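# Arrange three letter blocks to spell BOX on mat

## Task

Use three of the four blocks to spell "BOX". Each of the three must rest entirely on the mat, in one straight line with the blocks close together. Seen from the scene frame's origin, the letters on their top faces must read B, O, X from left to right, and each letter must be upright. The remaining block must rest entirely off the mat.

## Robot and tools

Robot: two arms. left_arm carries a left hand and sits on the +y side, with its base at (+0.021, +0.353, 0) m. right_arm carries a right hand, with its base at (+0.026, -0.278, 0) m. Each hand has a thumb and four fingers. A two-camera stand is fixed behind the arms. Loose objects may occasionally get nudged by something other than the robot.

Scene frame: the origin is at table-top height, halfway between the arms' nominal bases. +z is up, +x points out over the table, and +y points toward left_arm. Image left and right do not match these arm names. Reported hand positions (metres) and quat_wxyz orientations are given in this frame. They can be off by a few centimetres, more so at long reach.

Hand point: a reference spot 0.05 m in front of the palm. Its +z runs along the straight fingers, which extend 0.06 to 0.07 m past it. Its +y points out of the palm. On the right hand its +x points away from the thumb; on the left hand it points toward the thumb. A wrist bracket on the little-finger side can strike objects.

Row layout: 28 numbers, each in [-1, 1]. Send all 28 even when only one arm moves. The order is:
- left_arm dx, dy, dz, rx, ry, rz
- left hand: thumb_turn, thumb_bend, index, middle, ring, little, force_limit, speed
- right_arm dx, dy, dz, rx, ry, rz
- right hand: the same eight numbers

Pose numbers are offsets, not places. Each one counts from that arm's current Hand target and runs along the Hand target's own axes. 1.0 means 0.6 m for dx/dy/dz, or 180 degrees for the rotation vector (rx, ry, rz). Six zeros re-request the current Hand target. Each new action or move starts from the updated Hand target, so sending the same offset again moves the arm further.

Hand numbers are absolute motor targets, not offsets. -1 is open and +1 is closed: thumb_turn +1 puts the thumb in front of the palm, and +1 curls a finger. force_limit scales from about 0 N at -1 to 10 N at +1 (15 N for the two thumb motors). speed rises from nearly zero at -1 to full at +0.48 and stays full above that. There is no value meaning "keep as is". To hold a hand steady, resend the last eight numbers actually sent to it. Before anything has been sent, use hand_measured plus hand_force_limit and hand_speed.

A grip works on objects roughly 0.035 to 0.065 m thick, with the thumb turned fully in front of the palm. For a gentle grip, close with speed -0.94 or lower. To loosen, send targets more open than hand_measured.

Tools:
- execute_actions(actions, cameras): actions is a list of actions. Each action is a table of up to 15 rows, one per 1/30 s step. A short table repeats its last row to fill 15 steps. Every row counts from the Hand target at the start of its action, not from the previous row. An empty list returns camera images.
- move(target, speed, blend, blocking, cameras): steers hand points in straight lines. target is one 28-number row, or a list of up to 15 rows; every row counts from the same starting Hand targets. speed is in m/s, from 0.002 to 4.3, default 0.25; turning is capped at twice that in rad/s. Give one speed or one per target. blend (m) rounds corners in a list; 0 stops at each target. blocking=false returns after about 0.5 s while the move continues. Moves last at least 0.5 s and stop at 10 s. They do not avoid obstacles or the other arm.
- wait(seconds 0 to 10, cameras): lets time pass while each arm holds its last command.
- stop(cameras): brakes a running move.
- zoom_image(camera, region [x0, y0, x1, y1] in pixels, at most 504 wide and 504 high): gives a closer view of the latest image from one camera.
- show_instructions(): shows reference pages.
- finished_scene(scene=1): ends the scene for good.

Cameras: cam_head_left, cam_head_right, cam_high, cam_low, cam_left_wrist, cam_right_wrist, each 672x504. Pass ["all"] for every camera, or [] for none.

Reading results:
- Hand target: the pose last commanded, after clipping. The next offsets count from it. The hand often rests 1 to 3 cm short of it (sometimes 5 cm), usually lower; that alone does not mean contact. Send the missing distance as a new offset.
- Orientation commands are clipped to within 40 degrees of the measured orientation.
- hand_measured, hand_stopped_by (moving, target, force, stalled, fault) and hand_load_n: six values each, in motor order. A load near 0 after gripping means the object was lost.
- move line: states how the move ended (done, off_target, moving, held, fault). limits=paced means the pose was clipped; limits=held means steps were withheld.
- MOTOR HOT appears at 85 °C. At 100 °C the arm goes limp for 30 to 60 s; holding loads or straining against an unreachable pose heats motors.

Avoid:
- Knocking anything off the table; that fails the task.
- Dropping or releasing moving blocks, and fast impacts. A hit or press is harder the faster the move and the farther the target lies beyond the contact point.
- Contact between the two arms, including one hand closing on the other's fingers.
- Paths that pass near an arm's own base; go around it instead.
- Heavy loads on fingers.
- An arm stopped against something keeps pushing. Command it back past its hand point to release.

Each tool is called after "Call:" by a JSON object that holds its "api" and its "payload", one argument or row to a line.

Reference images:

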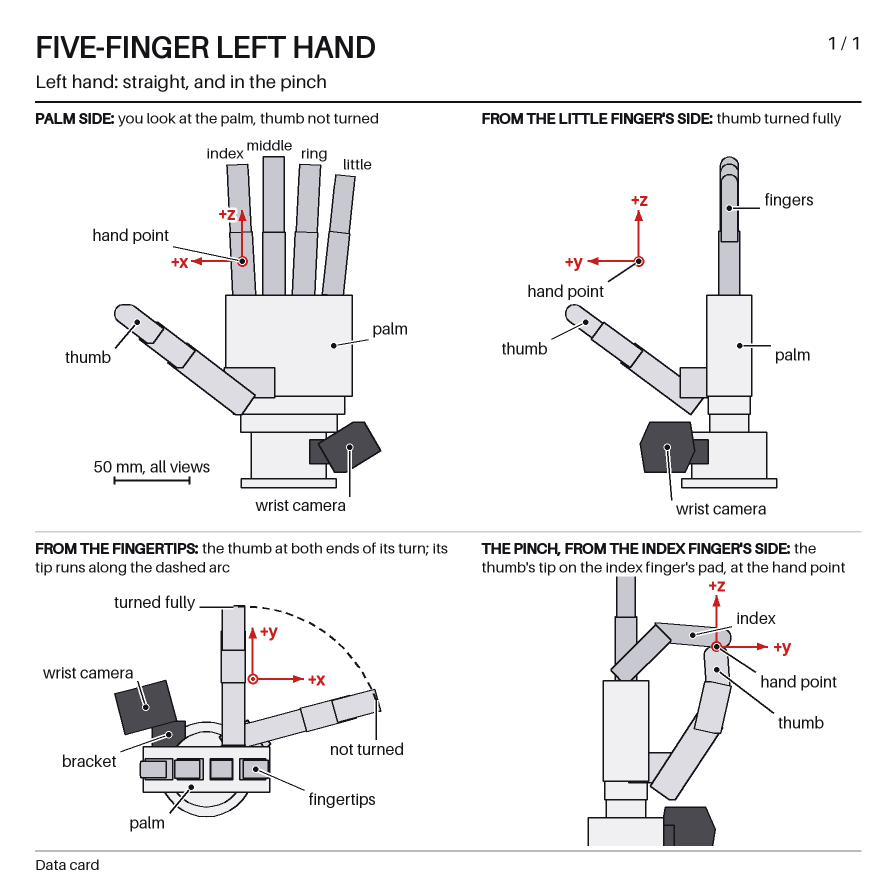

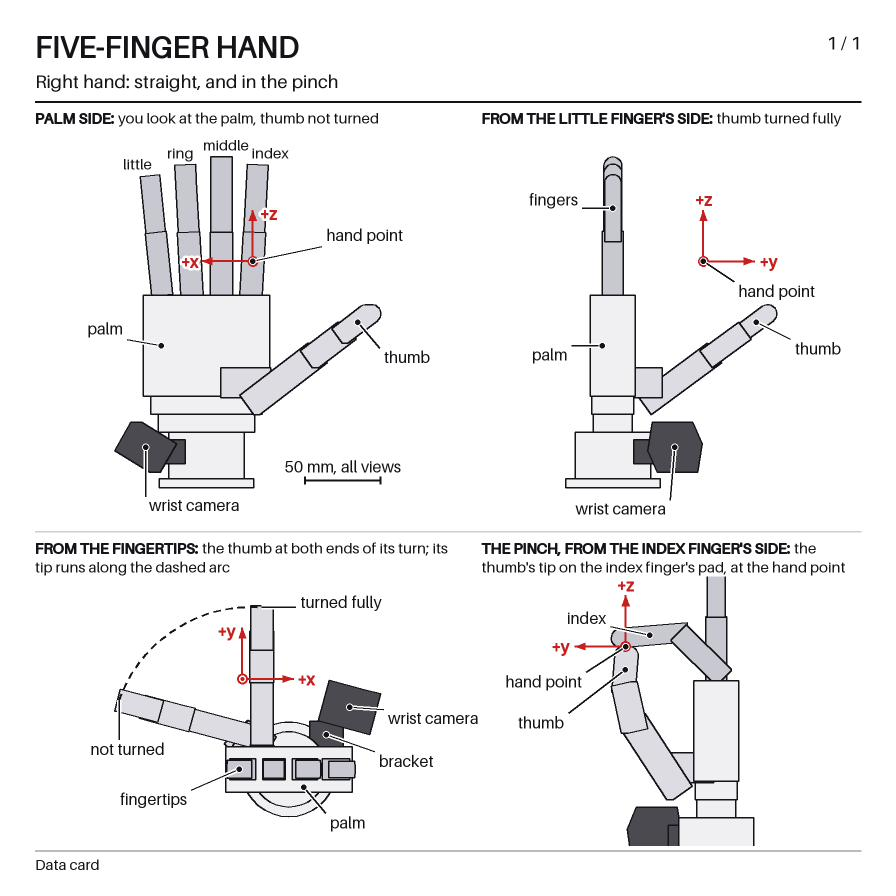

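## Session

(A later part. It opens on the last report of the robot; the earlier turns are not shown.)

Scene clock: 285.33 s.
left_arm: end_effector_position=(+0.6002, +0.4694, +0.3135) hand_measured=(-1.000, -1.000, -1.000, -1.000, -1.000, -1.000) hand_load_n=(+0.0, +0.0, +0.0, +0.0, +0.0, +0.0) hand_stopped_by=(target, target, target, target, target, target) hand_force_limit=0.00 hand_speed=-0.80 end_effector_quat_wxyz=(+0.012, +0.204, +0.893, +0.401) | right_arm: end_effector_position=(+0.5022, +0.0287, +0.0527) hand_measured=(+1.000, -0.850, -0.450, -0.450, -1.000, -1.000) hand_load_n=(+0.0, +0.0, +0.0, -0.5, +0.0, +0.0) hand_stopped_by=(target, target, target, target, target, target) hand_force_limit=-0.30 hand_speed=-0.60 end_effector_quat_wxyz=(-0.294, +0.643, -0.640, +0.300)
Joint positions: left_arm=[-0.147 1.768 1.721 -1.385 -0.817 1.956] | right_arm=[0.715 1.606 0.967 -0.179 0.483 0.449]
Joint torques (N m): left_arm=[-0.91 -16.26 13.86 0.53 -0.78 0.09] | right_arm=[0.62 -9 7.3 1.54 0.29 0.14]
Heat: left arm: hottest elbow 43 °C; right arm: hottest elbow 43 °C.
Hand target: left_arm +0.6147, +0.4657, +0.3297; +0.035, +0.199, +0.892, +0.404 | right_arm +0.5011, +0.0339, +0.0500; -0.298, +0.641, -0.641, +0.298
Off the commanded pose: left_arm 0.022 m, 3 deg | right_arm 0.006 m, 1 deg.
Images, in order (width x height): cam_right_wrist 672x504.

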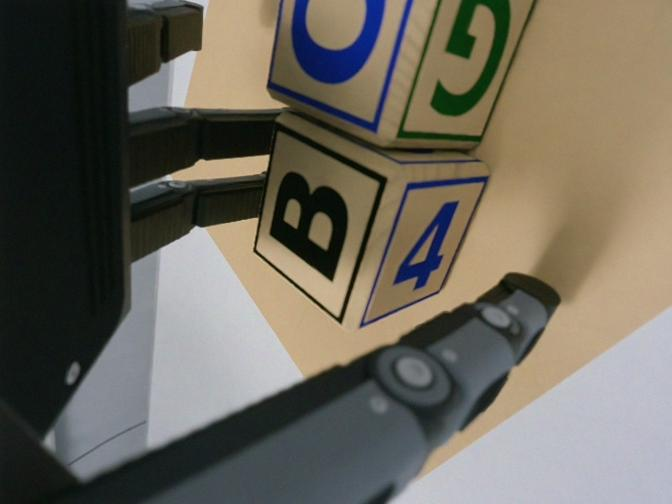

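Call:
{"api": "move", "payload": {
  "target": [0,0,0,0,0,0,-1,-1,-1,-1,-1,-1,0,-0.8,0,-0.1531,-0.1287,0,0,0,1,-0.85,-0.45,-0.45,-1,-1,-0.3,-0.6],
  "speed": 0.12,
  "cameras": ["cam_right_wrist","cam_low","cam_high","cam_head_right"]
}}

Scene clock: 287.13 s.
left_arm: end_effector_position=(+0.6002, +0.4694, +0.3135) hand_measured=(-1.000, -1.000, -1.000, -1.000, -1.000, -1.000) hand_load_n=(+0.0, +0.0, +0.0, +0.0, +0.0, +0.0) hand_stopped_by=(target, target, target, target, target, target) hand_force_limit=0.00 hand_speed=-0.80 end_effector_quat_wxyz=(+0.012, +0.204, +0.893, +0.401) | right_arm: end_effector_position=(+0.4885, +0.0184, +0.1388) hand_measured=(+1.000, -0.850, -0.450, -0.450, -1.000, -1.000) hand_load_n=(+0.0, +0.0, +0.0, +0.0, +0.0, +0.0) hand_stopped_by=(target, target, target, target, target, target) hand_force_limit=-0.30 hand_speed=-0.60 end_effector_quat_wxyz=(-0.272, +0.653, -0.641, +0.297)
Joint positions: left_arm=[-0.147 1.768 1.721 -1.385 -0.817 1.956] | right_arm=[0.715 1.464 1.083 -0.486 0.483 0.449]
Joint torques (N m): left_arm=[-0.85 -16.26 13.87 0.51 -0.78 0.09] | right_arm=[0.91 -9.64 12.79 0.24 0.34 0.2]
Heat: left arm: hottest elbow 43 °C; right arm: hottest elbow 43 °C.
Hand target: left_arm +0.6147, +0.4657, +0.3297; +0.035, +0.199, +0.892, +0.404 | right_arm +0.5012, +0.0339, +0.1701; -0.299, +0.641, -0.641, +0.298
Off the commanded pose: left_arm 0.022 m, 3 deg | right_arm 0.037 m, 3 deg.
move: off_target (left_arm, right_arm)
Images, in order (width x height): cam_head_right 672x504, cam_high 672x504, cam_low 672x504, cam_right_wrist 672x504.

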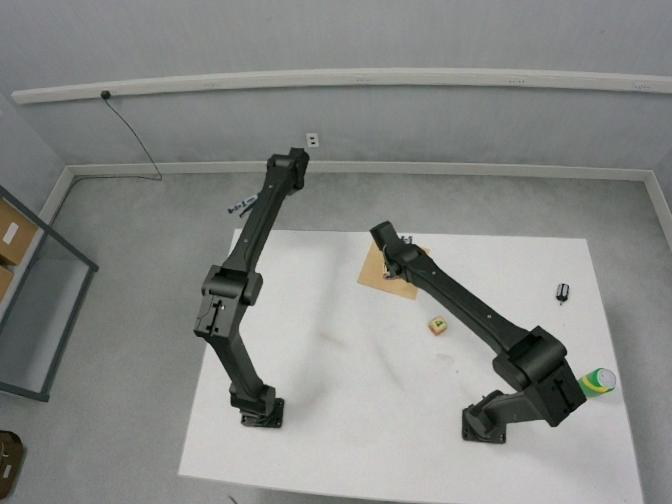

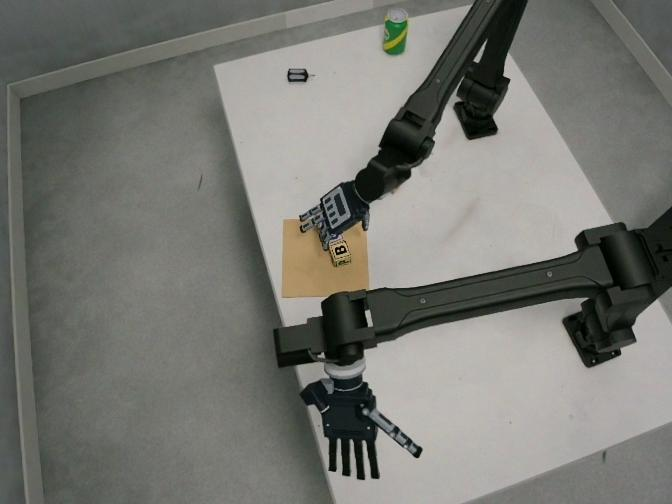

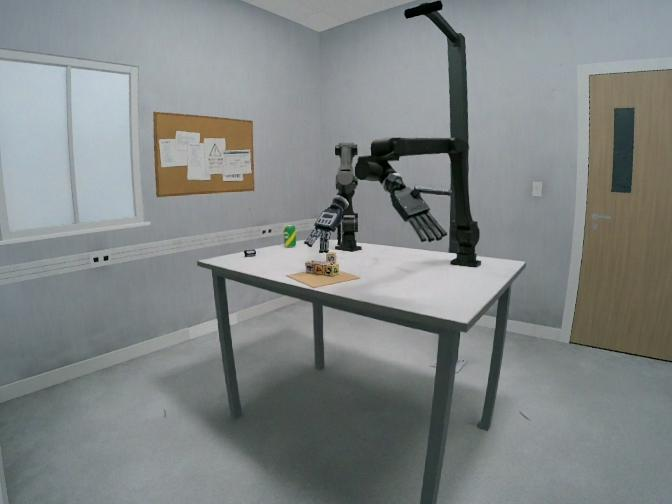

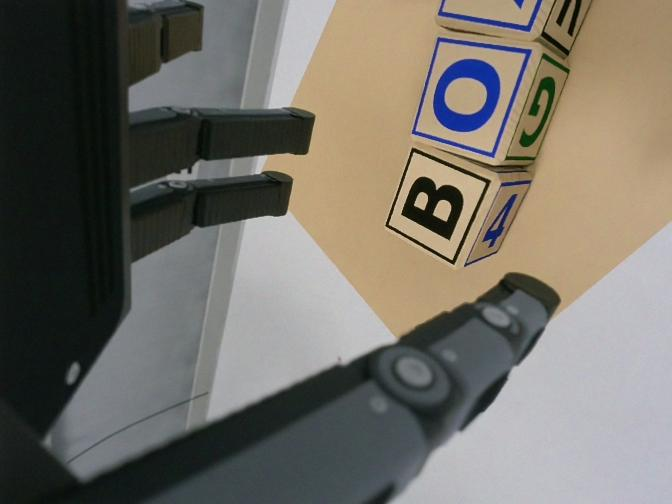

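Call:
{"api": "execute_actions", "payload": {
  "actions": []
}}

Scene clock: 287.63 s.
left_arm: end_effector_position=(+0.6002, +0.4694, +0.3135) hand_measured=(-1.000, -1.000, -1.000, -1.000, -1.000, -1.000) hand_load_n=(+0.0, +0.0, +0.0, +0.0, +0.0, -0.5) hand_stopped_by=(target, target, target, target, target, target) hand_force_limit=0.00 hand_speed=-0.80 end_effector_quat_wxyz=(+0.012, +0.204, +0.893, +0.401) | right_arm: end_effector_position=(+0.4885, +0.0184, +0.1388) hand_measured=(+1.000, -0.850, -0.450, -0.450, -1.000, -1.000) hand_load_n=(+0.0, +0.0, +0.0, +0.0, +0.0, +0.0) hand_stopped_by=(target, target, target, target, target, target) hand_force_limit=-0.30 hand_speed=-0.60 end_effector_quat_wxyz=(-0.272, +0.653, -0.641, +0.297)
Joint positions: left_arm=[-0.147 1.768 1.721 -1.385 -0.817 1.956] | right_arm=[0.715 1.464 1.083 -0.486 0.483 0.449]
Joint velocities: within noise
Joint torques (N m): left_arm=[-0.85 -16.21 13.83 0.53 -0.78 0.09] | right_arm=[1.26 -9.47 12.81 0.58 0.26 0.09]
Motor temperatures (°C): left_arm=[31 41 43 32 28 28] | right_arm=[31 33 43 29 28 28]
Heat: left arm: hottest elbow 43 °C; right arm: hottest elbow 43 °C.
Hand target: left_arm +0.6147, +0.4657, +0.3297; +0.035, +0.199, +0.892, +0.404 | right_arm +0.5012, +0.0340, +0.1701; -0.299, +0.641, -0.641, +0.298
Off the commanded pose: left_arm 0.022 m, 3 deg | right_arm 0.037 m, 3 deg.

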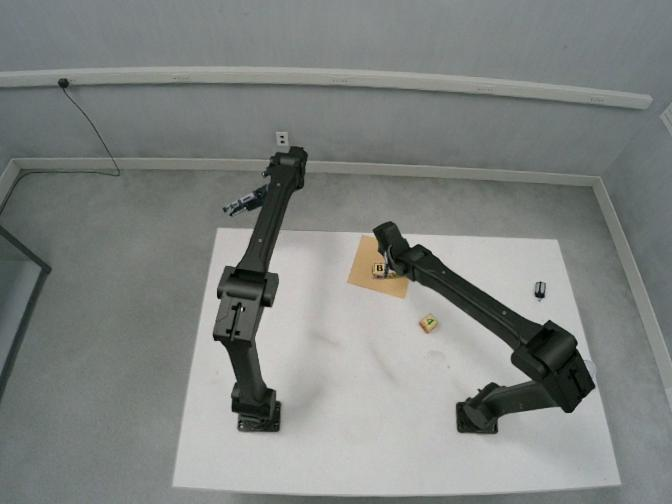

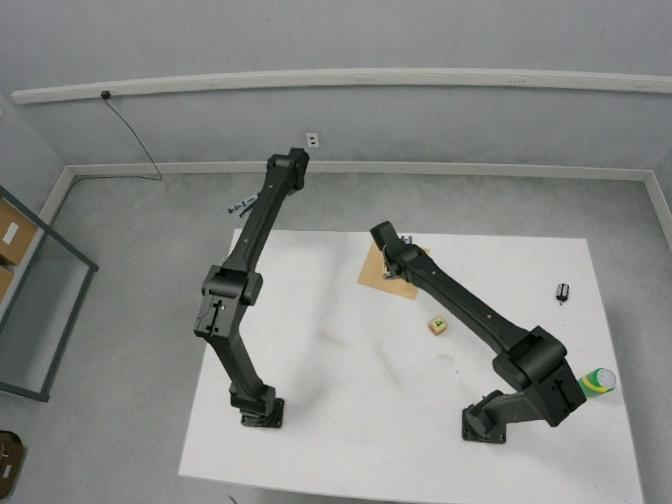

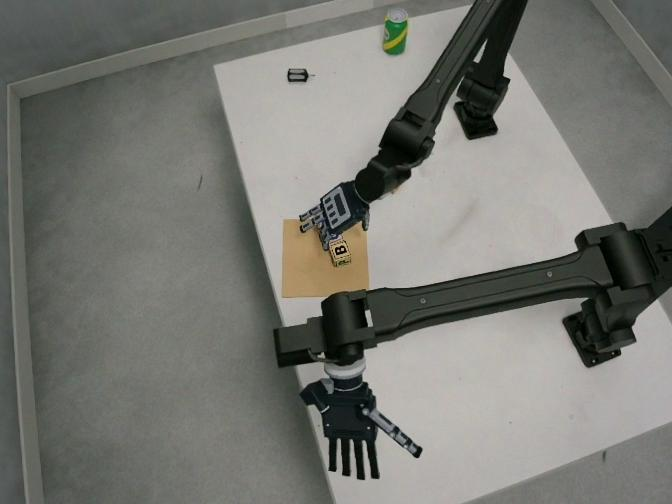

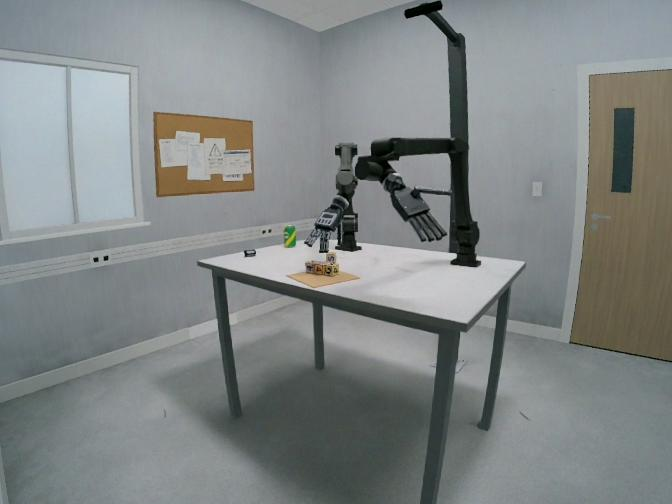

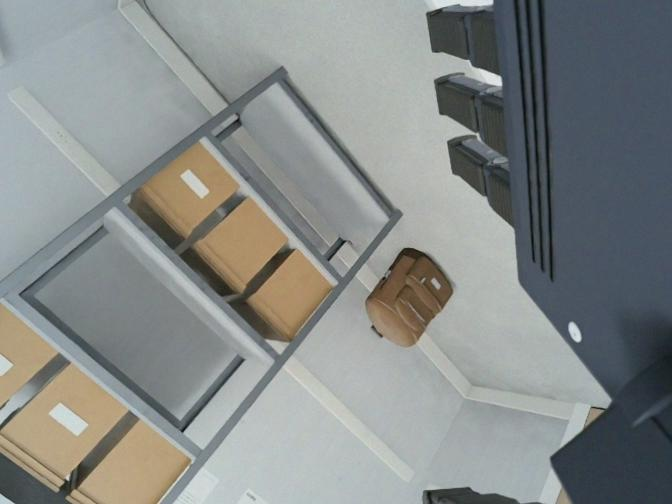

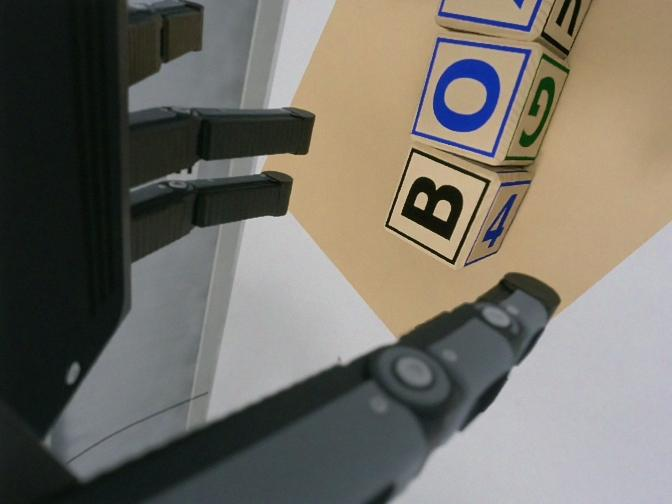

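Call:
{"api": "zoom_image", "payload": {
  "camera": "cam_right_wrist",
  "region": [360, 0, 620, 300]
}}

Scaled by 1.680.

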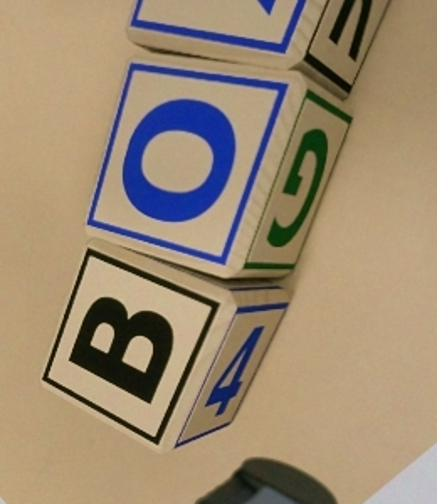

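Call:
{"api": "move", "payload": {
  "target": [0,0,0,0,0,0,-1,-1,-1,-1,-1,-1,0,-0.8,0.2167,0.0067,-0.0597,0,0,0,1,-0.85,-0.45,-0.45,-1,-1,-0.3,-0.6],
  "speed": 0.2,
  "cameras": ["cam_right_wrist","cam_low","cam_high"]
}}

Scene clock: 291.37 s.
left_arm: end_effector_position=(+0.6002, +0.4694, +0.3135) hand_measured=(-1.000, -1.000, -1.000, -1.000, -1.000, -1.000) hand_load_n=(+0.5, +0.0, +0.0, +0.0, -0.5, +0.0) hand_stopped_by=(target, target, target, target, target, target) hand_force_limit=0.00 hand_speed=-0.80 end_effector_quat_wxyz=(+0.012, +0.204, +0.893, +0.401) | right_arm: end_effector_position=(+0.4733, -0.0918, +0.1885) hand_measured=(+1.000, -0.850, -0.450, -0.450, -1.000, -1.000) hand_load_n=(+0.0, -0.5, +0.0, +0.0, +0.0, +0.0) hand_stopped_by=(target, target, target, target, target, target) hand_force_limit=-0.30 hand_speed=-0.60 end_effector_quat_wxyz=(-0.300, +0.639, -0.643, +0.297)
Joint positions: left_arm=[-0.147 1.768 1.721 -1.385 -0.817 1.956] | right_arm=[0.497 1.199 0.939 -0.486 0.323 0.295]
Joint torques (N m): left_arm=[-0.91 -16.26 13.85 0.49 -0.78 0.09] | right_arm=[0.26 -6.53 8.77 0.76 0.04 -0.12]
Heat: left arm: hottest elbow 43 °C; right arm: hottest elbow 43 °C.
Hand target: left_arm +0.6147, +0.4657, +0.3297; +0.035, +0.199, +0.892, +0.404 | right_arm +0.4714, -0.0961, +0.1902; -0.299, +0.641, -0.641, +0.298
Off the commanded pose: left_arm 0.022 m, 3 deg | right_arm 0.005 m, 0 deg.
move: off_target (left_arm)
Images, in order (width x height): cam_high 672x504, cam_low 672x504, cam_right_wrist 672x504.

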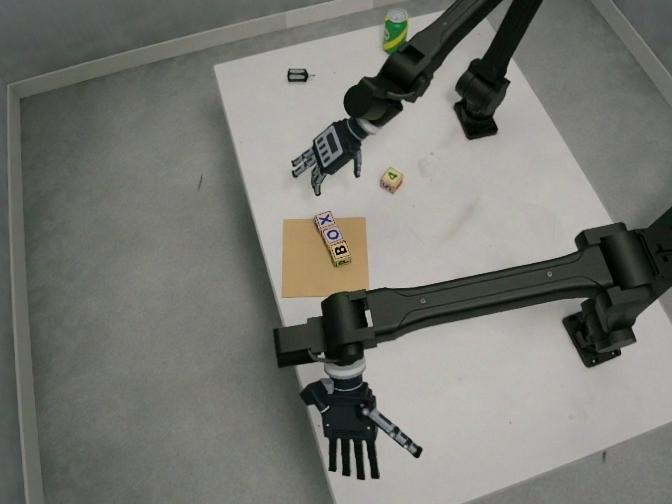

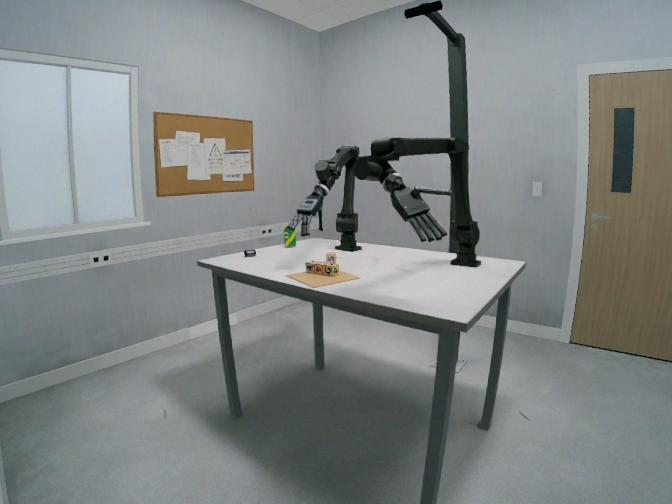

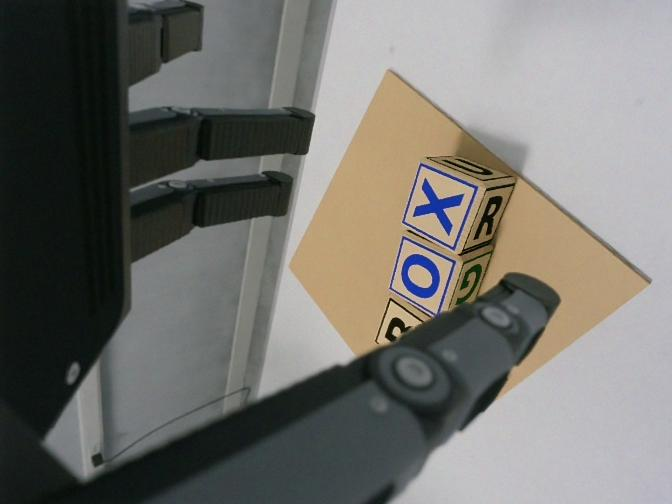

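Call:
{"api": "zoom_image", "payload": {
  "camera": "cam_right_wrist",
  "region": [370, 100, 570, 350]
}}

Call:
{"api": "zoom_image", "payload": {
  "camera": "cam_low",
  "region": [280, 240, 370, 300]
}}

Call:
{"api": "zoom_image", "payload": {
  "camera": "cam_high",
  "region": [270, 190, 390, 310]
}}

Scaled by 2.016.

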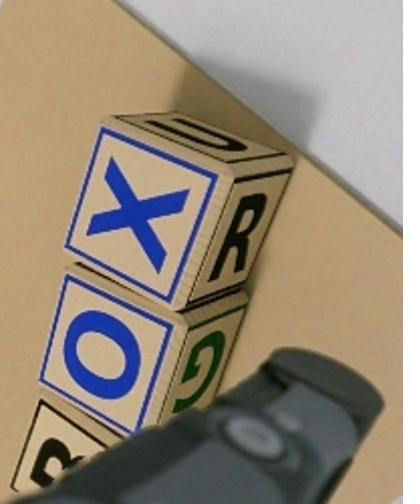

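Scaled by 5.600.

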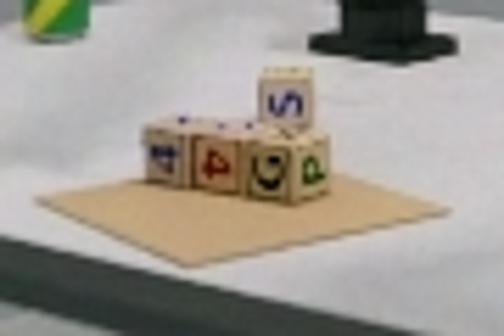

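Scaled by 4.200.

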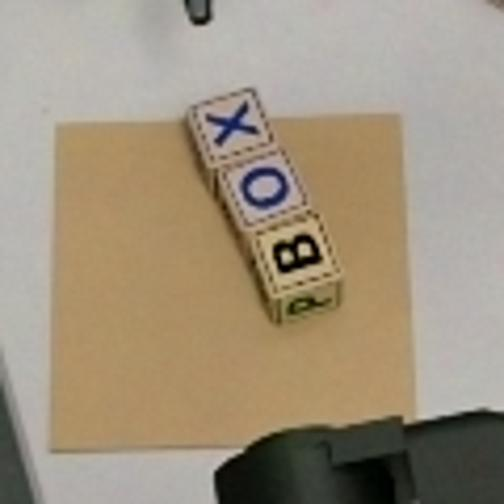

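Call:
{"api": "zoom_image", "payload": {
  "camera": "cam_right_wrist",
  "region": [460, 140, 560, 220]
}}

Call:
{"api": "zoom_image", "payload": {
  "camera": "cam_high",
  "region": [300, 200, 350, 250]
}}

Scaled by 5.040.

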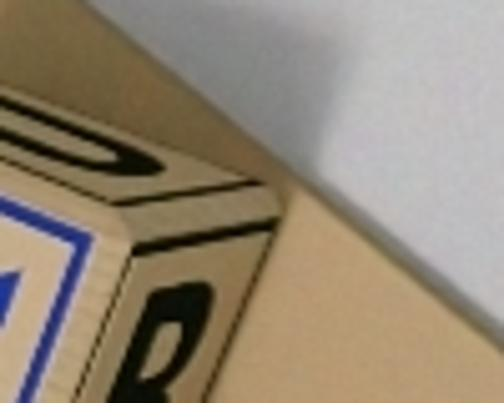

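Scaled by 10.080.

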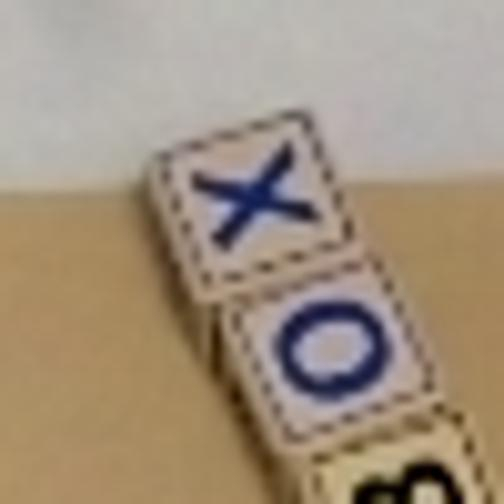

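Call:
{"api": "move", "payload": {
  "target": [0,0,0,0,0,0,-1,-1,-1,-1,-1,-1,0,-0.8,0.34,-0.0132,-0.1657,0,0,0,1,-0.85,-0.45,-0.45,-1,-1,-0.3,-0.6],
  "speed": 0.3,
  "cameras": ["cam_head_right","cam_head_left","cam_high","cam_low"]
}}

Call:
{"api": "zoom_image", "payload": {
  "camera": "cam_head_right",
  "region": [350, 235, 440, 305]
}}

Call:
{"api": "zoom_image", "payload": {
  "camera": "cam_head_left",
  "region": [340, 225, 430, 305]
}}

Scene clock: 295.97 s.
left_arm: end_effector_position=(+0.6002, +0.4694, +0.3135) hand_measured=(-1.000, -1.000, -1.000, -1.000, -1.000, -1.000) hand_load_n=(+0.0, +0.0, +0.0, +0.0, +0.0, +0.0) hand_stopped_by=(target, target, target, target, target, target) hand_force_limit=0.00 hand_speed=-0.80 end_effector_quat_wxyz=(+0.012, +0.204, +0.893, +0.401) | right_arm: end_effector_position=(+0.3952, -0.2954, +0.2424) hand_measured=(+1.000, -0.850, -0.450, -0.450, -1.000, -1.000) hand_load_n=(+0.0, +0.0, +0.0, +0.0, +0.0, +0.0) hand_stopped_by=(target, target, target, target, target, target) hand_force_limit=-0.30 hand_speed=-0.60 end_effector_quat_wxyz=(-0.294, +0.643, -0.647, +0.287)
Joint positions: left_arm=[-0.147 1.768 1.721 -1.385 -0.817 1.956] | right_arm=[-0.12 0.875 0.877 -0.735 -0.146 -0.115]
Joint torques (N m): left_arm=[-0.91 -16.32 13.86 0.5 -0.78 0.08] | right_arm=[-0.44 -0.91 12.19 0.61 -0.28 -0.06]
Heat: left arm: hottest elbow 43 °C; right arm: hottest elbow 43 °C.
Hand target: left_arm +0.6147, +0.4657, +0.3297; +0.035, +0.199, +0.892, +0.404 | right_arm +0.4006, -0.3001, +0.2602; -0.299, +0.641, -0.641, +0.298
Off the commanded pose: left_arm 0.022 m, 3 deg | right_arm 0.019 m, 2 deg.
move: off_target (left_arm, right_arm)
Images, in order (width x height): cam_head_left 672x504, cam_head_right 672x504, cam_high 672x504, cam_low 672x504.

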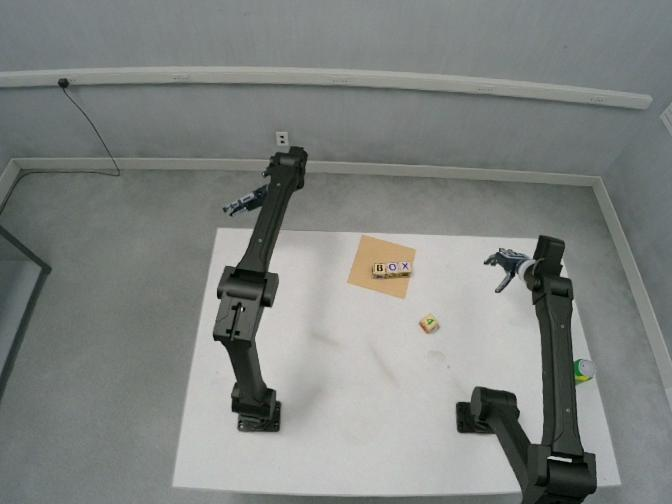

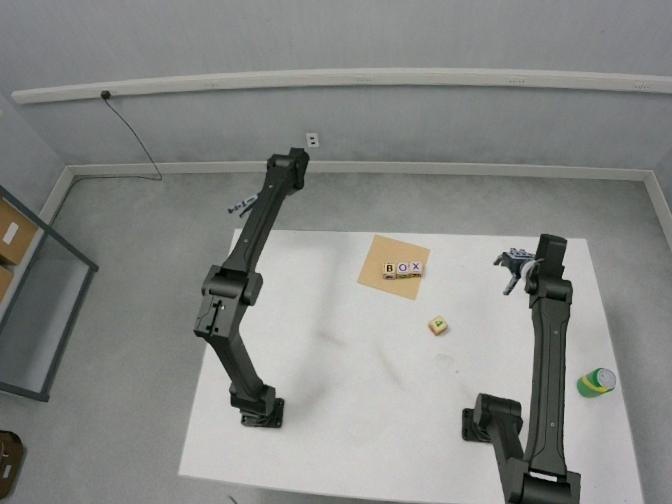

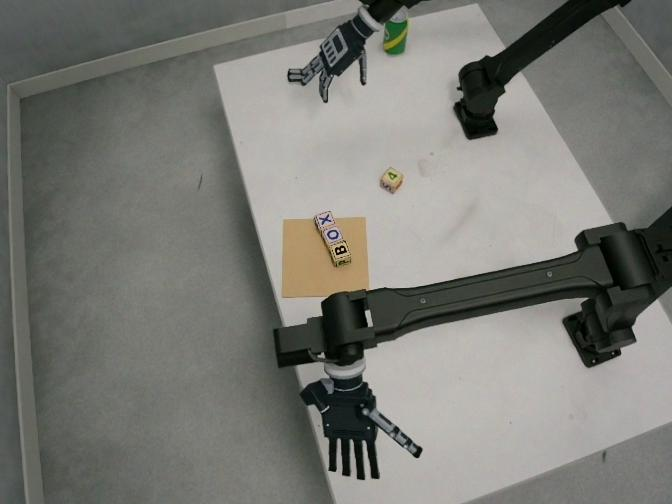

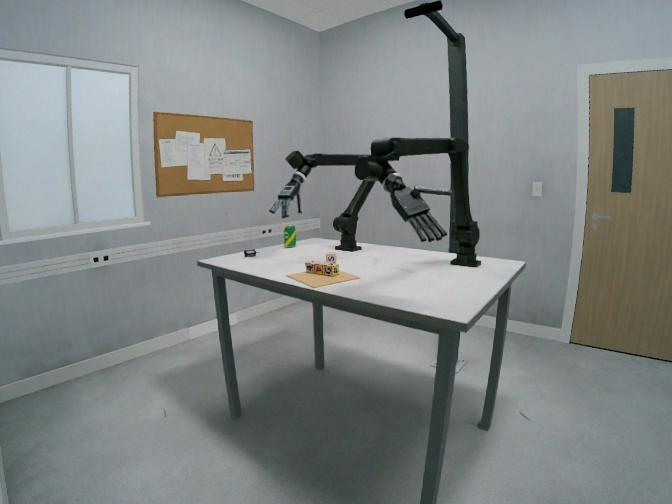

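Scaled by 5.600.

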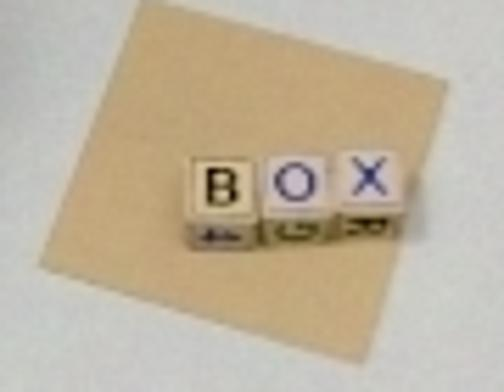

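Scaled by 5.600.

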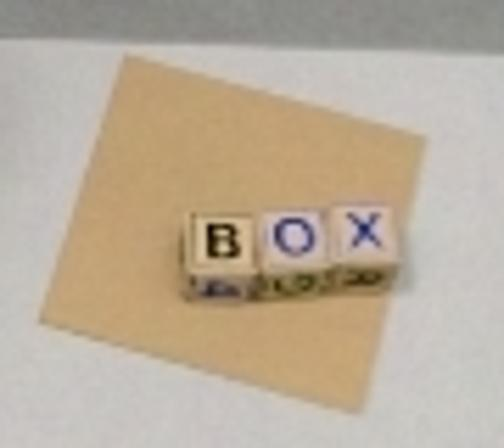

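Call:
{"api": "zoom_image", "payload": {
  "camera": "cam_head_left",
  "region": [390, 250, 430, 290]
}}

Call:
{"api": "zoom_image", "payload": {
  "camera": "cam_head_right",
  "region": [400, 250, 440, 290]
}}

Scaled by 12.600.

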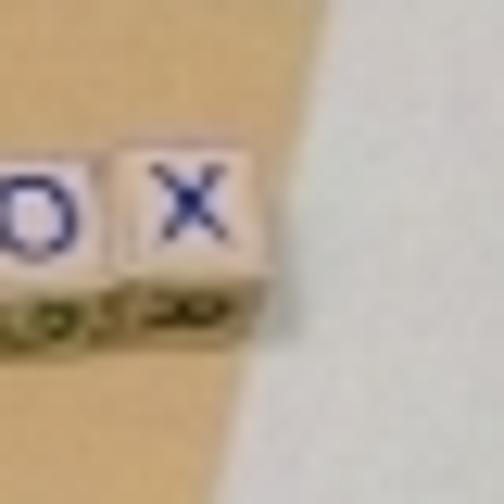

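Scaled by 12.600.

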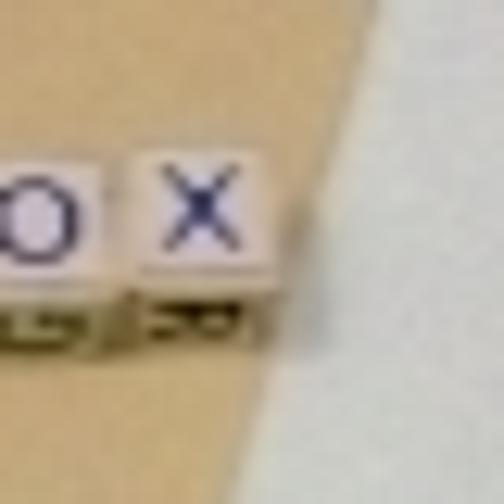

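Call:
{"api": "move", "payload": {
  "target": [
    [0,0,0,0,0,0,-1,-1,-1,-1,-1,-1,0,-0.8,-0.3335,-0.0297,0.1914,0,0,0,1,-1,-0.5,-0.5,-1,-1,-0.5,0],
    [0,0,0,0,0,0,-1,-1,-1,-1,-1,-1,0,-0.8,-0.4085,0.0042,0.2677,0,0,0,1,-1,-0.5,-0.5,-1,-1,-0.5,0]
  ],
  "speed": [0.3, 0.12],
  "blend": [0.03, 0],
  "cameras": ["cam_right_wrist"]
}}

Scene clock: 298.93 s.
left_arm: end_effector_position=(+0.6002, +0.4694, +0.3135) hand_measured=(-1.000, -1.000, -1.000, -1.000, -1.000, -1.000) hand_load_n=(+0.0, +0.0, +0.0, +0.0, +0.0, +0.0) hand_stopped_by=(target, target, target, target, target, target) hand_force_limit=0.00 hand_speed=-0.80 end_effector_quat_wxyz=(+0.012, +0.204, +0.893, +0.401) | right_arm: end_effector_position=(+0.4969, -0.0705, +0.1264) hand_measured=(+1.000, -1.000, -0.500, -0.500, -1.000, -1.000) hand_load_n=(+0.0, +0.0, +0.0, +0.0, +0.0, -0.5) hand_stopped_by=(target, target, target, target, target, target) hand_force_limit=-0.50 hand_speed=0.00 end_effector_quat_wxyz=(-0.266, +0.658, -0.643, +0.289)
Joint positions: left_arm=[-0.147 1.768 1.721 -1.385 -0.817 1.956] | right_arm=[0.524 1.378 0.958 -0.405 0.345 0.299]
Joint torques (N m): left_arm=[-0.91 -16.26 13.87 0.51 -0.78 0.09] | right_arm=[1.49 -6.01 12.71 1.73 0.24 0.11]
Heat: left arm: hottest elbow 43 °C; right arm: hottest elbow 44 °C.
Hand target: left_arm +0.6147, +0.4657, +0.3297; +0.035, +0.199, +0.892, +0.404 | right_arm +0.5215, -0.0549, +0.1547; -0.298, +0.641, -0.641, +0.298
Off the commanded pose: left_arm 0.022 m, 3 deg | right_arm 0.041 m, 4 deg.
move: off_target (left_arm, right_arm)
Images, in order (width x height): cam_right_wrist 672x504.

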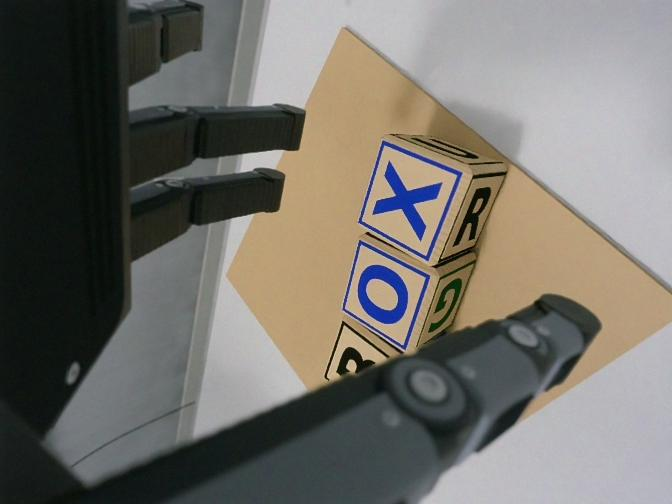

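Call:
{"api": "zoom_image", "payload": {
  "camera": "cam_right_wrist",
  "region": [320, 90, 560, 390]
}}

Scaled by 1.680.

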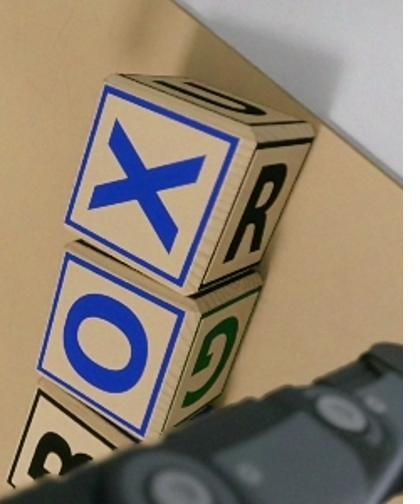

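Call:
{"api": "move", "payload": {
  "target": [0,0,0,0,0,0,-1,-1,-1,-1,-1,-1,0,-0.8,0.0135,0.0768,0.0503,0,0,0,1,-1,-0.5,-0.5,-1,-1,-0.5,0],
  "speed": 0.08,
  "cameras": ["cam_right_wrist"]
}}

Call:
{"api": "zoom_image", "payload": {
  "camera": "cam_right_wrist",
  "region": [320, 90, 560, 390]
}}

Scene clock: 301.07 s.
left_arm: end_effector_position=(+0.6002, +0.4694, +0.3135) hand_measured=(-1.000, -1.000, -1.000, -1.000, -1.000, -1.000) hand_load_n=(+0.0, +0.0, +0.0, +0.0, +0.0, +0.0) hand_stopped_by=(target, target, target, target, target, target) hand_force_limit=0.00 hand_speed=-0.80 end_effector_quat_wxyz=(+0.012, +0.204, +0.893, +0.401) | right_arm: end_effector_position=(+0.5100, -0.0637, +0.0997) hand_measured=(+1.000, -1.000, -0.500, -0.500, -1.000, -1.000) hand_load_n=(+0.0, +0.5, +0.0, +0.0, +0.0, +0.0) hand_stopped_by=(target, target, target, target, target, target) hand_force_limit=-0.50 hand_speed=0.00 end_effector_quat_wxyz=(-0.292, +0.647, -0.639, +0.297)
Joint positions: left_arm=[-0.147 1.768 1.721 -1.385 -0.817 1.956] | right_arm=[0.524 1.429 0.905 -0.243 0.344 0.299]
Joint torques (N m): left_arm=[-0.79 -16.21 13.86 0.51 -0.78 0.09] | right_arm=[-0.09 -7.53 8.08 1.85 0.07 0.01]
Heat: left arm: hottest elbow 43 °C; right arm: hottest elbow 43 °C.
Hand target: left_arm +0.6147, +0.4657, +0.3297; +0.035, +0.199, +0.892, +0.404 | right_arm +0.5151, -0.0630, +0.1002; -0.299, +0.641, -0.641, +0.298
Off the commanded pose: left_arm 0.022 m, 3 deg | right_arm 0.005 m, 1 deg.
move: off_target (left_arm)
Images, in order (width x height): cam_right_wrist 672x504.

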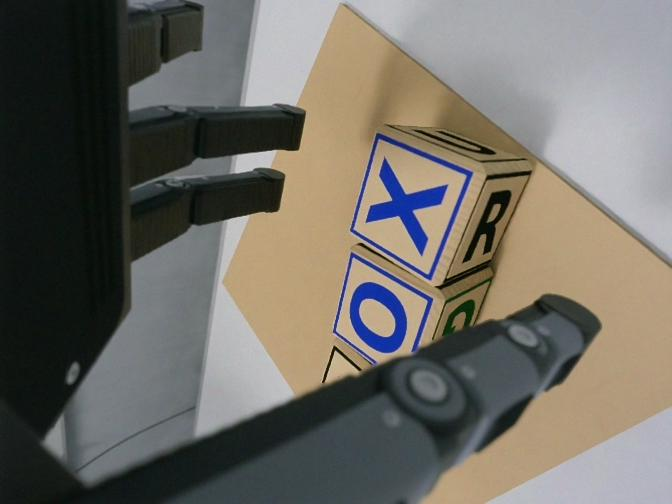

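Scaled by 1.680.

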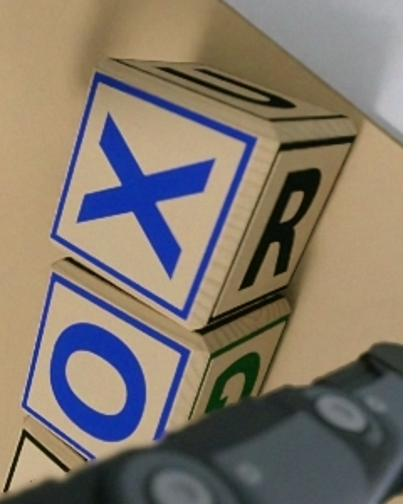

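Call:
{"api": "move", "payload": {
  "target": [0,0,0,0,0,0,-1,-1,-1,-1,-1,-1,0,-0.8,0.0017,0.0549,0.0504,0,0,0,1,-1,-0.5,-0.5,-1,-1,-0.5,0],
  "speed": 0.06,
  "cameras": ["cam_right_wrist"]
}}

Scene clock: 302.97 s.
left_arm: end_effector_position=(+0.6002, +0.4694, +0.3135) hand_measured=(-1.000, -1.000, -1.000, -1.000, -1.000, -1.000) hand_load_n=(+0.0, +0.0, +0.0, +0.0, -0.5, +0.0) hand_stopped_by=(target, target, target, target, target, target) hand_force_limit=0.00 hand_speed=-0.80 end_effector_quat_wxyz=(+0.012, +0.204, +0.893, +0.401) | right_arm: end_effector_position=(+0.5121, -0.0621, +0.0568) hand_measured=(+1.000, -1.000, -0.500, -0.500, -1.000, -1.000) hand_load_n=(+0.0, +0.0, +0.0, +0.0, +0.0, +0.0) hand_stopped_by=(target, target, target, target, target, target) hand_force_limit=-0.50 hand_speed=0.00 end_effector_quat_wxyz=(-0.294, +0.646, -0.639, +0.297)
Joint positions: left_arm=[-0.147 1.768 1.721 -1.385 -0.817 1.956] | right_arm=[0.524 1.505 0.851 -0.108 0.341 0.299]
Joint torques (N m): left_arm=[-0.85 -16.21 13.86 0.51 -0.78 0.09] | right_arm=[-0.26 -7 7.47 1.57 0.05 0.01]
Heat: left arm: hottest elbow 43 °C; right arm: hottest elbow 43 °C.
Hand target: left_arm +0.6147, +0.4657, +0.3297; +0.035, +0.199, +0.892, +0.404 | right_arm +0.5170, -0.0640, +0.0554; -0.298, +0.641, -0.641, +0.298
Off the commanded pose: left_arm 0.022 m, 3 deg | right_arm 0.005 m, 1 deg.
move: off_target (left_arm)
Images, in order (width x height): cam_right_wrist 672x504.

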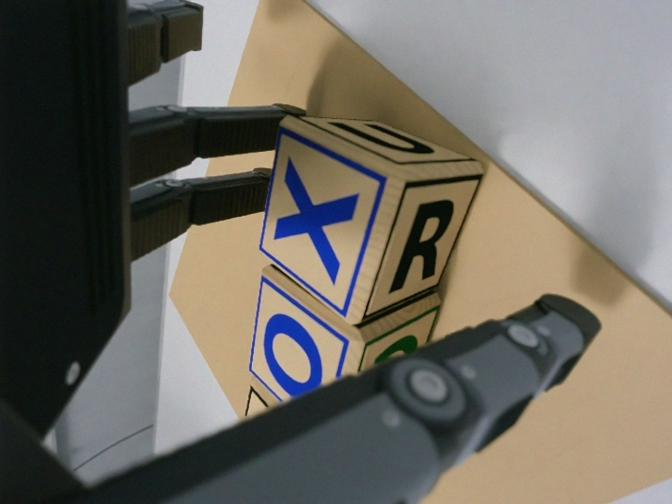

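Call:
{"api": "execute_actions", "payload": {
  "actions": [
    [[0,0,0,0,0,0,-1,-1,-1,-1,-1,-1,0,-0.8,0,0,0,0,0,0,1,-0.5,-0.3,-0.3,-1,-1,-0.4,0]],
    [[0,0,0,0,0,0,-1,-1,-1,-1,-1,-1,0,-0.8,0,0,0,0,0,0,1,-0.5,0.15,0.1,-1,-1,-0.4,-0.9]],
    [[0,0,0,0,0,0,-1,-1,-1,-1,-1,-1,0,-0.8,0,0,0,0,0,0,1,-0.5,0.15,0.1,-1,-1,-0.4,-0.9]]
  ],
  "cameras": ["cam_right_wrist"]
}}

Scene clock: 305.17 s.
left_arm: end_effector_position=(+0.6002, +0.4694, +0.3135) hand_measured=(-1.000, -1.000, -1.000, -1.000, -1.000, -1.000) hand_load_n=(+0.0, +0.0, +0.0, +0.0, +0.0, +0.0) hand_stopped_by=(target, target, target, target, target, target) hand_force_limit=0.00 hand_speed=-0.80 end_effector_quat_wxyz=(+0.012, +0.204, +0.893, +0.401) | right_arm: end_effector_position=(+0.5123, -0.0621, +0.0569) hand_measured=(+1.000, -0.502, -0.144, -0.172, -1.000, -1.000) hand_load_n=(-1.5, +4.5, +5.5, +1.5, +0.0, +0.0) hand_stopped_by=(target, target, force, force, target, target) hand_force_limit=-0.40 hand_speed=-0.90 end_effector_quat_wxyz=(-0.294, +0.646, -0.639, +0.297)
Joint positions: left_arm=[-0.147 1.768 1.721 -1.385 -0.817 1.956] | right_arm=[0.524 1.505 0.851 -0.107 0.341 0.299]
Joint torques (N m): left_arm=[-0.91 -16.26 13.89 0.5 -0.77 0.08] | right_arm=[0.79 -7.59 7.27 1.61 0.04 0]
Heat: left arm: hottest elbow 43 °C; right arm: hottest elbow 43 °C.
Hand target: left_arm +0.6147, +0.4657, +0.3297; +0.035, +0.199, +0.892, +0.404 | right_arm +0.5171, -0.0641, +0.0555; -0.299, +0.641, -0.641, +0.298
Off the commanded pose: left_arm 0.022 m, 3 deg | right_arm 0.005 m, 1 deg.
Images, in order (width x height): cam_right_wrist 672x504.

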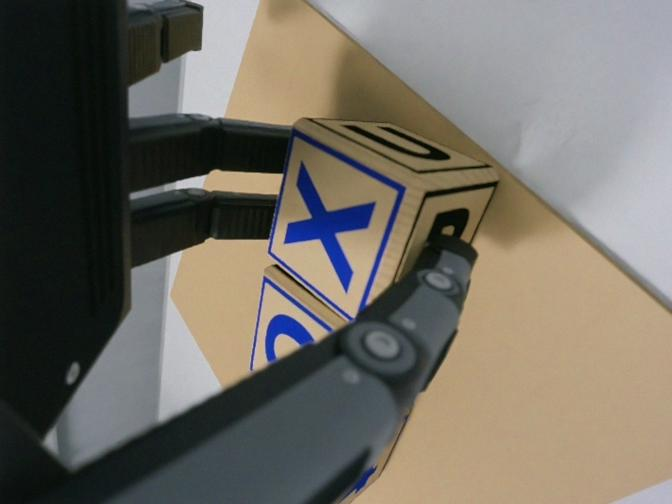

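Call:
{"api": "move", "payload": {
  "target": [0,0,0,0,0,0,-1,-1,-1,-1,-1,-1,0,-0.8,-0.02,-0.0032,0.0038,0,0,0,1,-0.5,0.15,0.1,-1,-1,-0.4,-0.9],
  "speed": 0.03,
  "cameras": ["cam_right_wrist"]
}}

Scene clock: 306.37 s.
left_arm: end_effector_position=(+0.6002, +0.4694, +0.3135) hand_measured=(-1.000, -1.000, -1.000, -1.000, -1.000, -1.000) hand_load_n=(+0.0, +0.0, +0.0, +0.0, -0.5, +0.0) hand_stopped_by=(target, target, target, target, target, target) hand_force_limit=0.00 hand_speed=-0.80 end_effector_quat_wxyz=(+0.012, +0.204, +0.893, +0.401) | right_arm: end_effector_position=(+0.5115, -0.0604, +0.0558) hand_measured=(+1.000, -0.502, -0.144, -0.172, -1.000, -1.000) hand_load_n=(-1.0, +4.0, +3.5, +1.0, +0.0, +0.0) hand_stopped_by=(target, target, force, force, target, target) hand_force_limit=-0.40 hand_speed=-0.90 end_effector_quat_wxyz=(-0.293, +0.645, -0.640, +0.299)
Joint positions: left_arm=[-0.147 1.768 1.721 -1.385 -0.817 1.956] | right_arm=[0.53 1.508 0.851 -0.107 0.351 0.306]
Joint torques (N m): left_arm=[-0.91 -16.26 13.87 0.53 -0.78 0.09] | right_arm=[0.67 -6.95 9.14 1.42 0.25 0.12]
Heat: left arm: hottest elbow 43 °C; right arm: hottest elbow 43 °C.
Hand target: left_arm +0.6147, +0.4657, +0.3297; +0.035, +0.199, +0.892, +0.404 | right_arm +0.5200, -0.0520, +0.0556; -0.299, +0.641, -0.641, +0.298
Off the commanded pose: left_arm 0.022 m, 3 deg | right_arm 0.012 m, 1 deg.
move: off_target (left_arm, right_arm)
Images, in order (width x height): cam_right_wrist 672x504.

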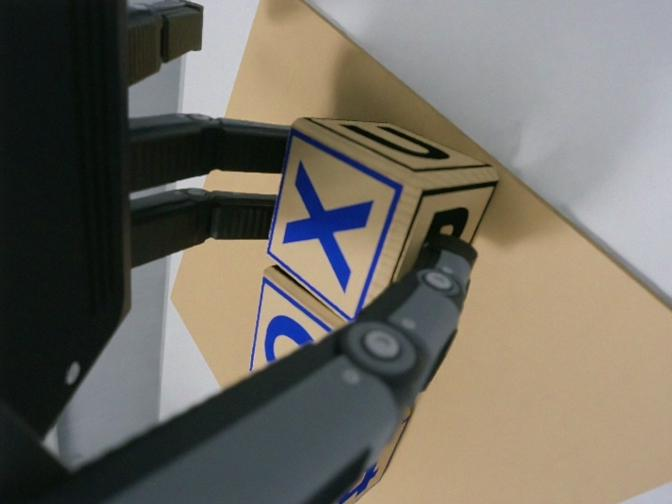

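Call:
{"api": "move", "payload": {
  "target": [0,0,0,0,0,0,-1,-1,-1,-1,-1,-1,0,-0.8,-0.0133,-0.0021,0.0026,0,0,0,1,-0.5,0.15,0.1,-1,-1,-0.4,-0.9],
  "speed": 0.03,
  "cameras": ["cam_right_wrist"]
}}

Scene clock: 307.33 s.
left_arm: end_effector_position=(+0.6002, +0.4694, +0.3135) hand_measured=(-1.000, -1.000, -1.000, -1.000, -1.000, -1.000) hand_load_n=(+0.0, +0.0, +0.5, +0.0, +0.0, +0.0) hand_stopped_by=(target, target, target, target, target, target) hand_force_limit=0.00 hand_speed=-0.80 end_effector_quat_wxyz=(+0.012, +0.204, +0.893, +0.401) | right_arm: end_effector_position=(+0.5113, -0.0587, +0.0525) hand_measured=(+1.000, -0.502, -0.144, -0.172, -1.000, -1.000) hand_load_n=(-0.5, +3.5, +3.0, +2.0, +0.0, +0.0) hand_stopped_by=(target, target, force, force, target, target) hand_force_limit=-0.40 hand_speed=-0.90 end_effector_quat_wxyz=(-0.289, +0.643, -0.642, +0.302)
Joint positions: left_arm=[-0.147 1.768 1.721 -1.385 -0.817 1.956] | right_arm=[0.539 1.517 0.853 -0.107 0.367 0.314]
Joint torques (N m): left_arm=[-0.91 -16.26 13.85 0.53 -0.78 0.09] | right_arm=[1.55 -6.77 9.99 1.14 0.07 0.16]
Heat: left arm: hottest elbow 43 °C; right arm: hottest elbow 43 °C.
Hand target: left_arm +0.6147, +0.4657, +0.3297; +0.035, +0.199, +0.892, +0.404 | right_arm +0.5220, -0.0440, +0.0556; -0.299, +0.641, -0.641, +0.298
Off the commanded pose: left_arm 0.022 m, 3 deg | right_arm 0.018 m, 1 deg.
move: off_target (left_arm, right_arm)
Images, in order (width x height): cam_right_wrist 672x504.

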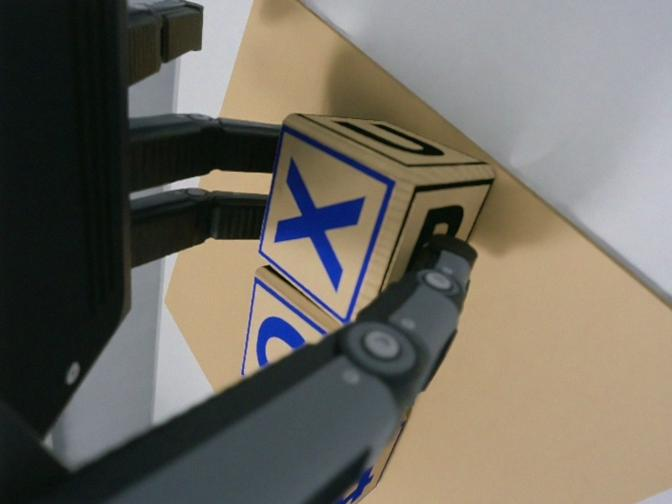

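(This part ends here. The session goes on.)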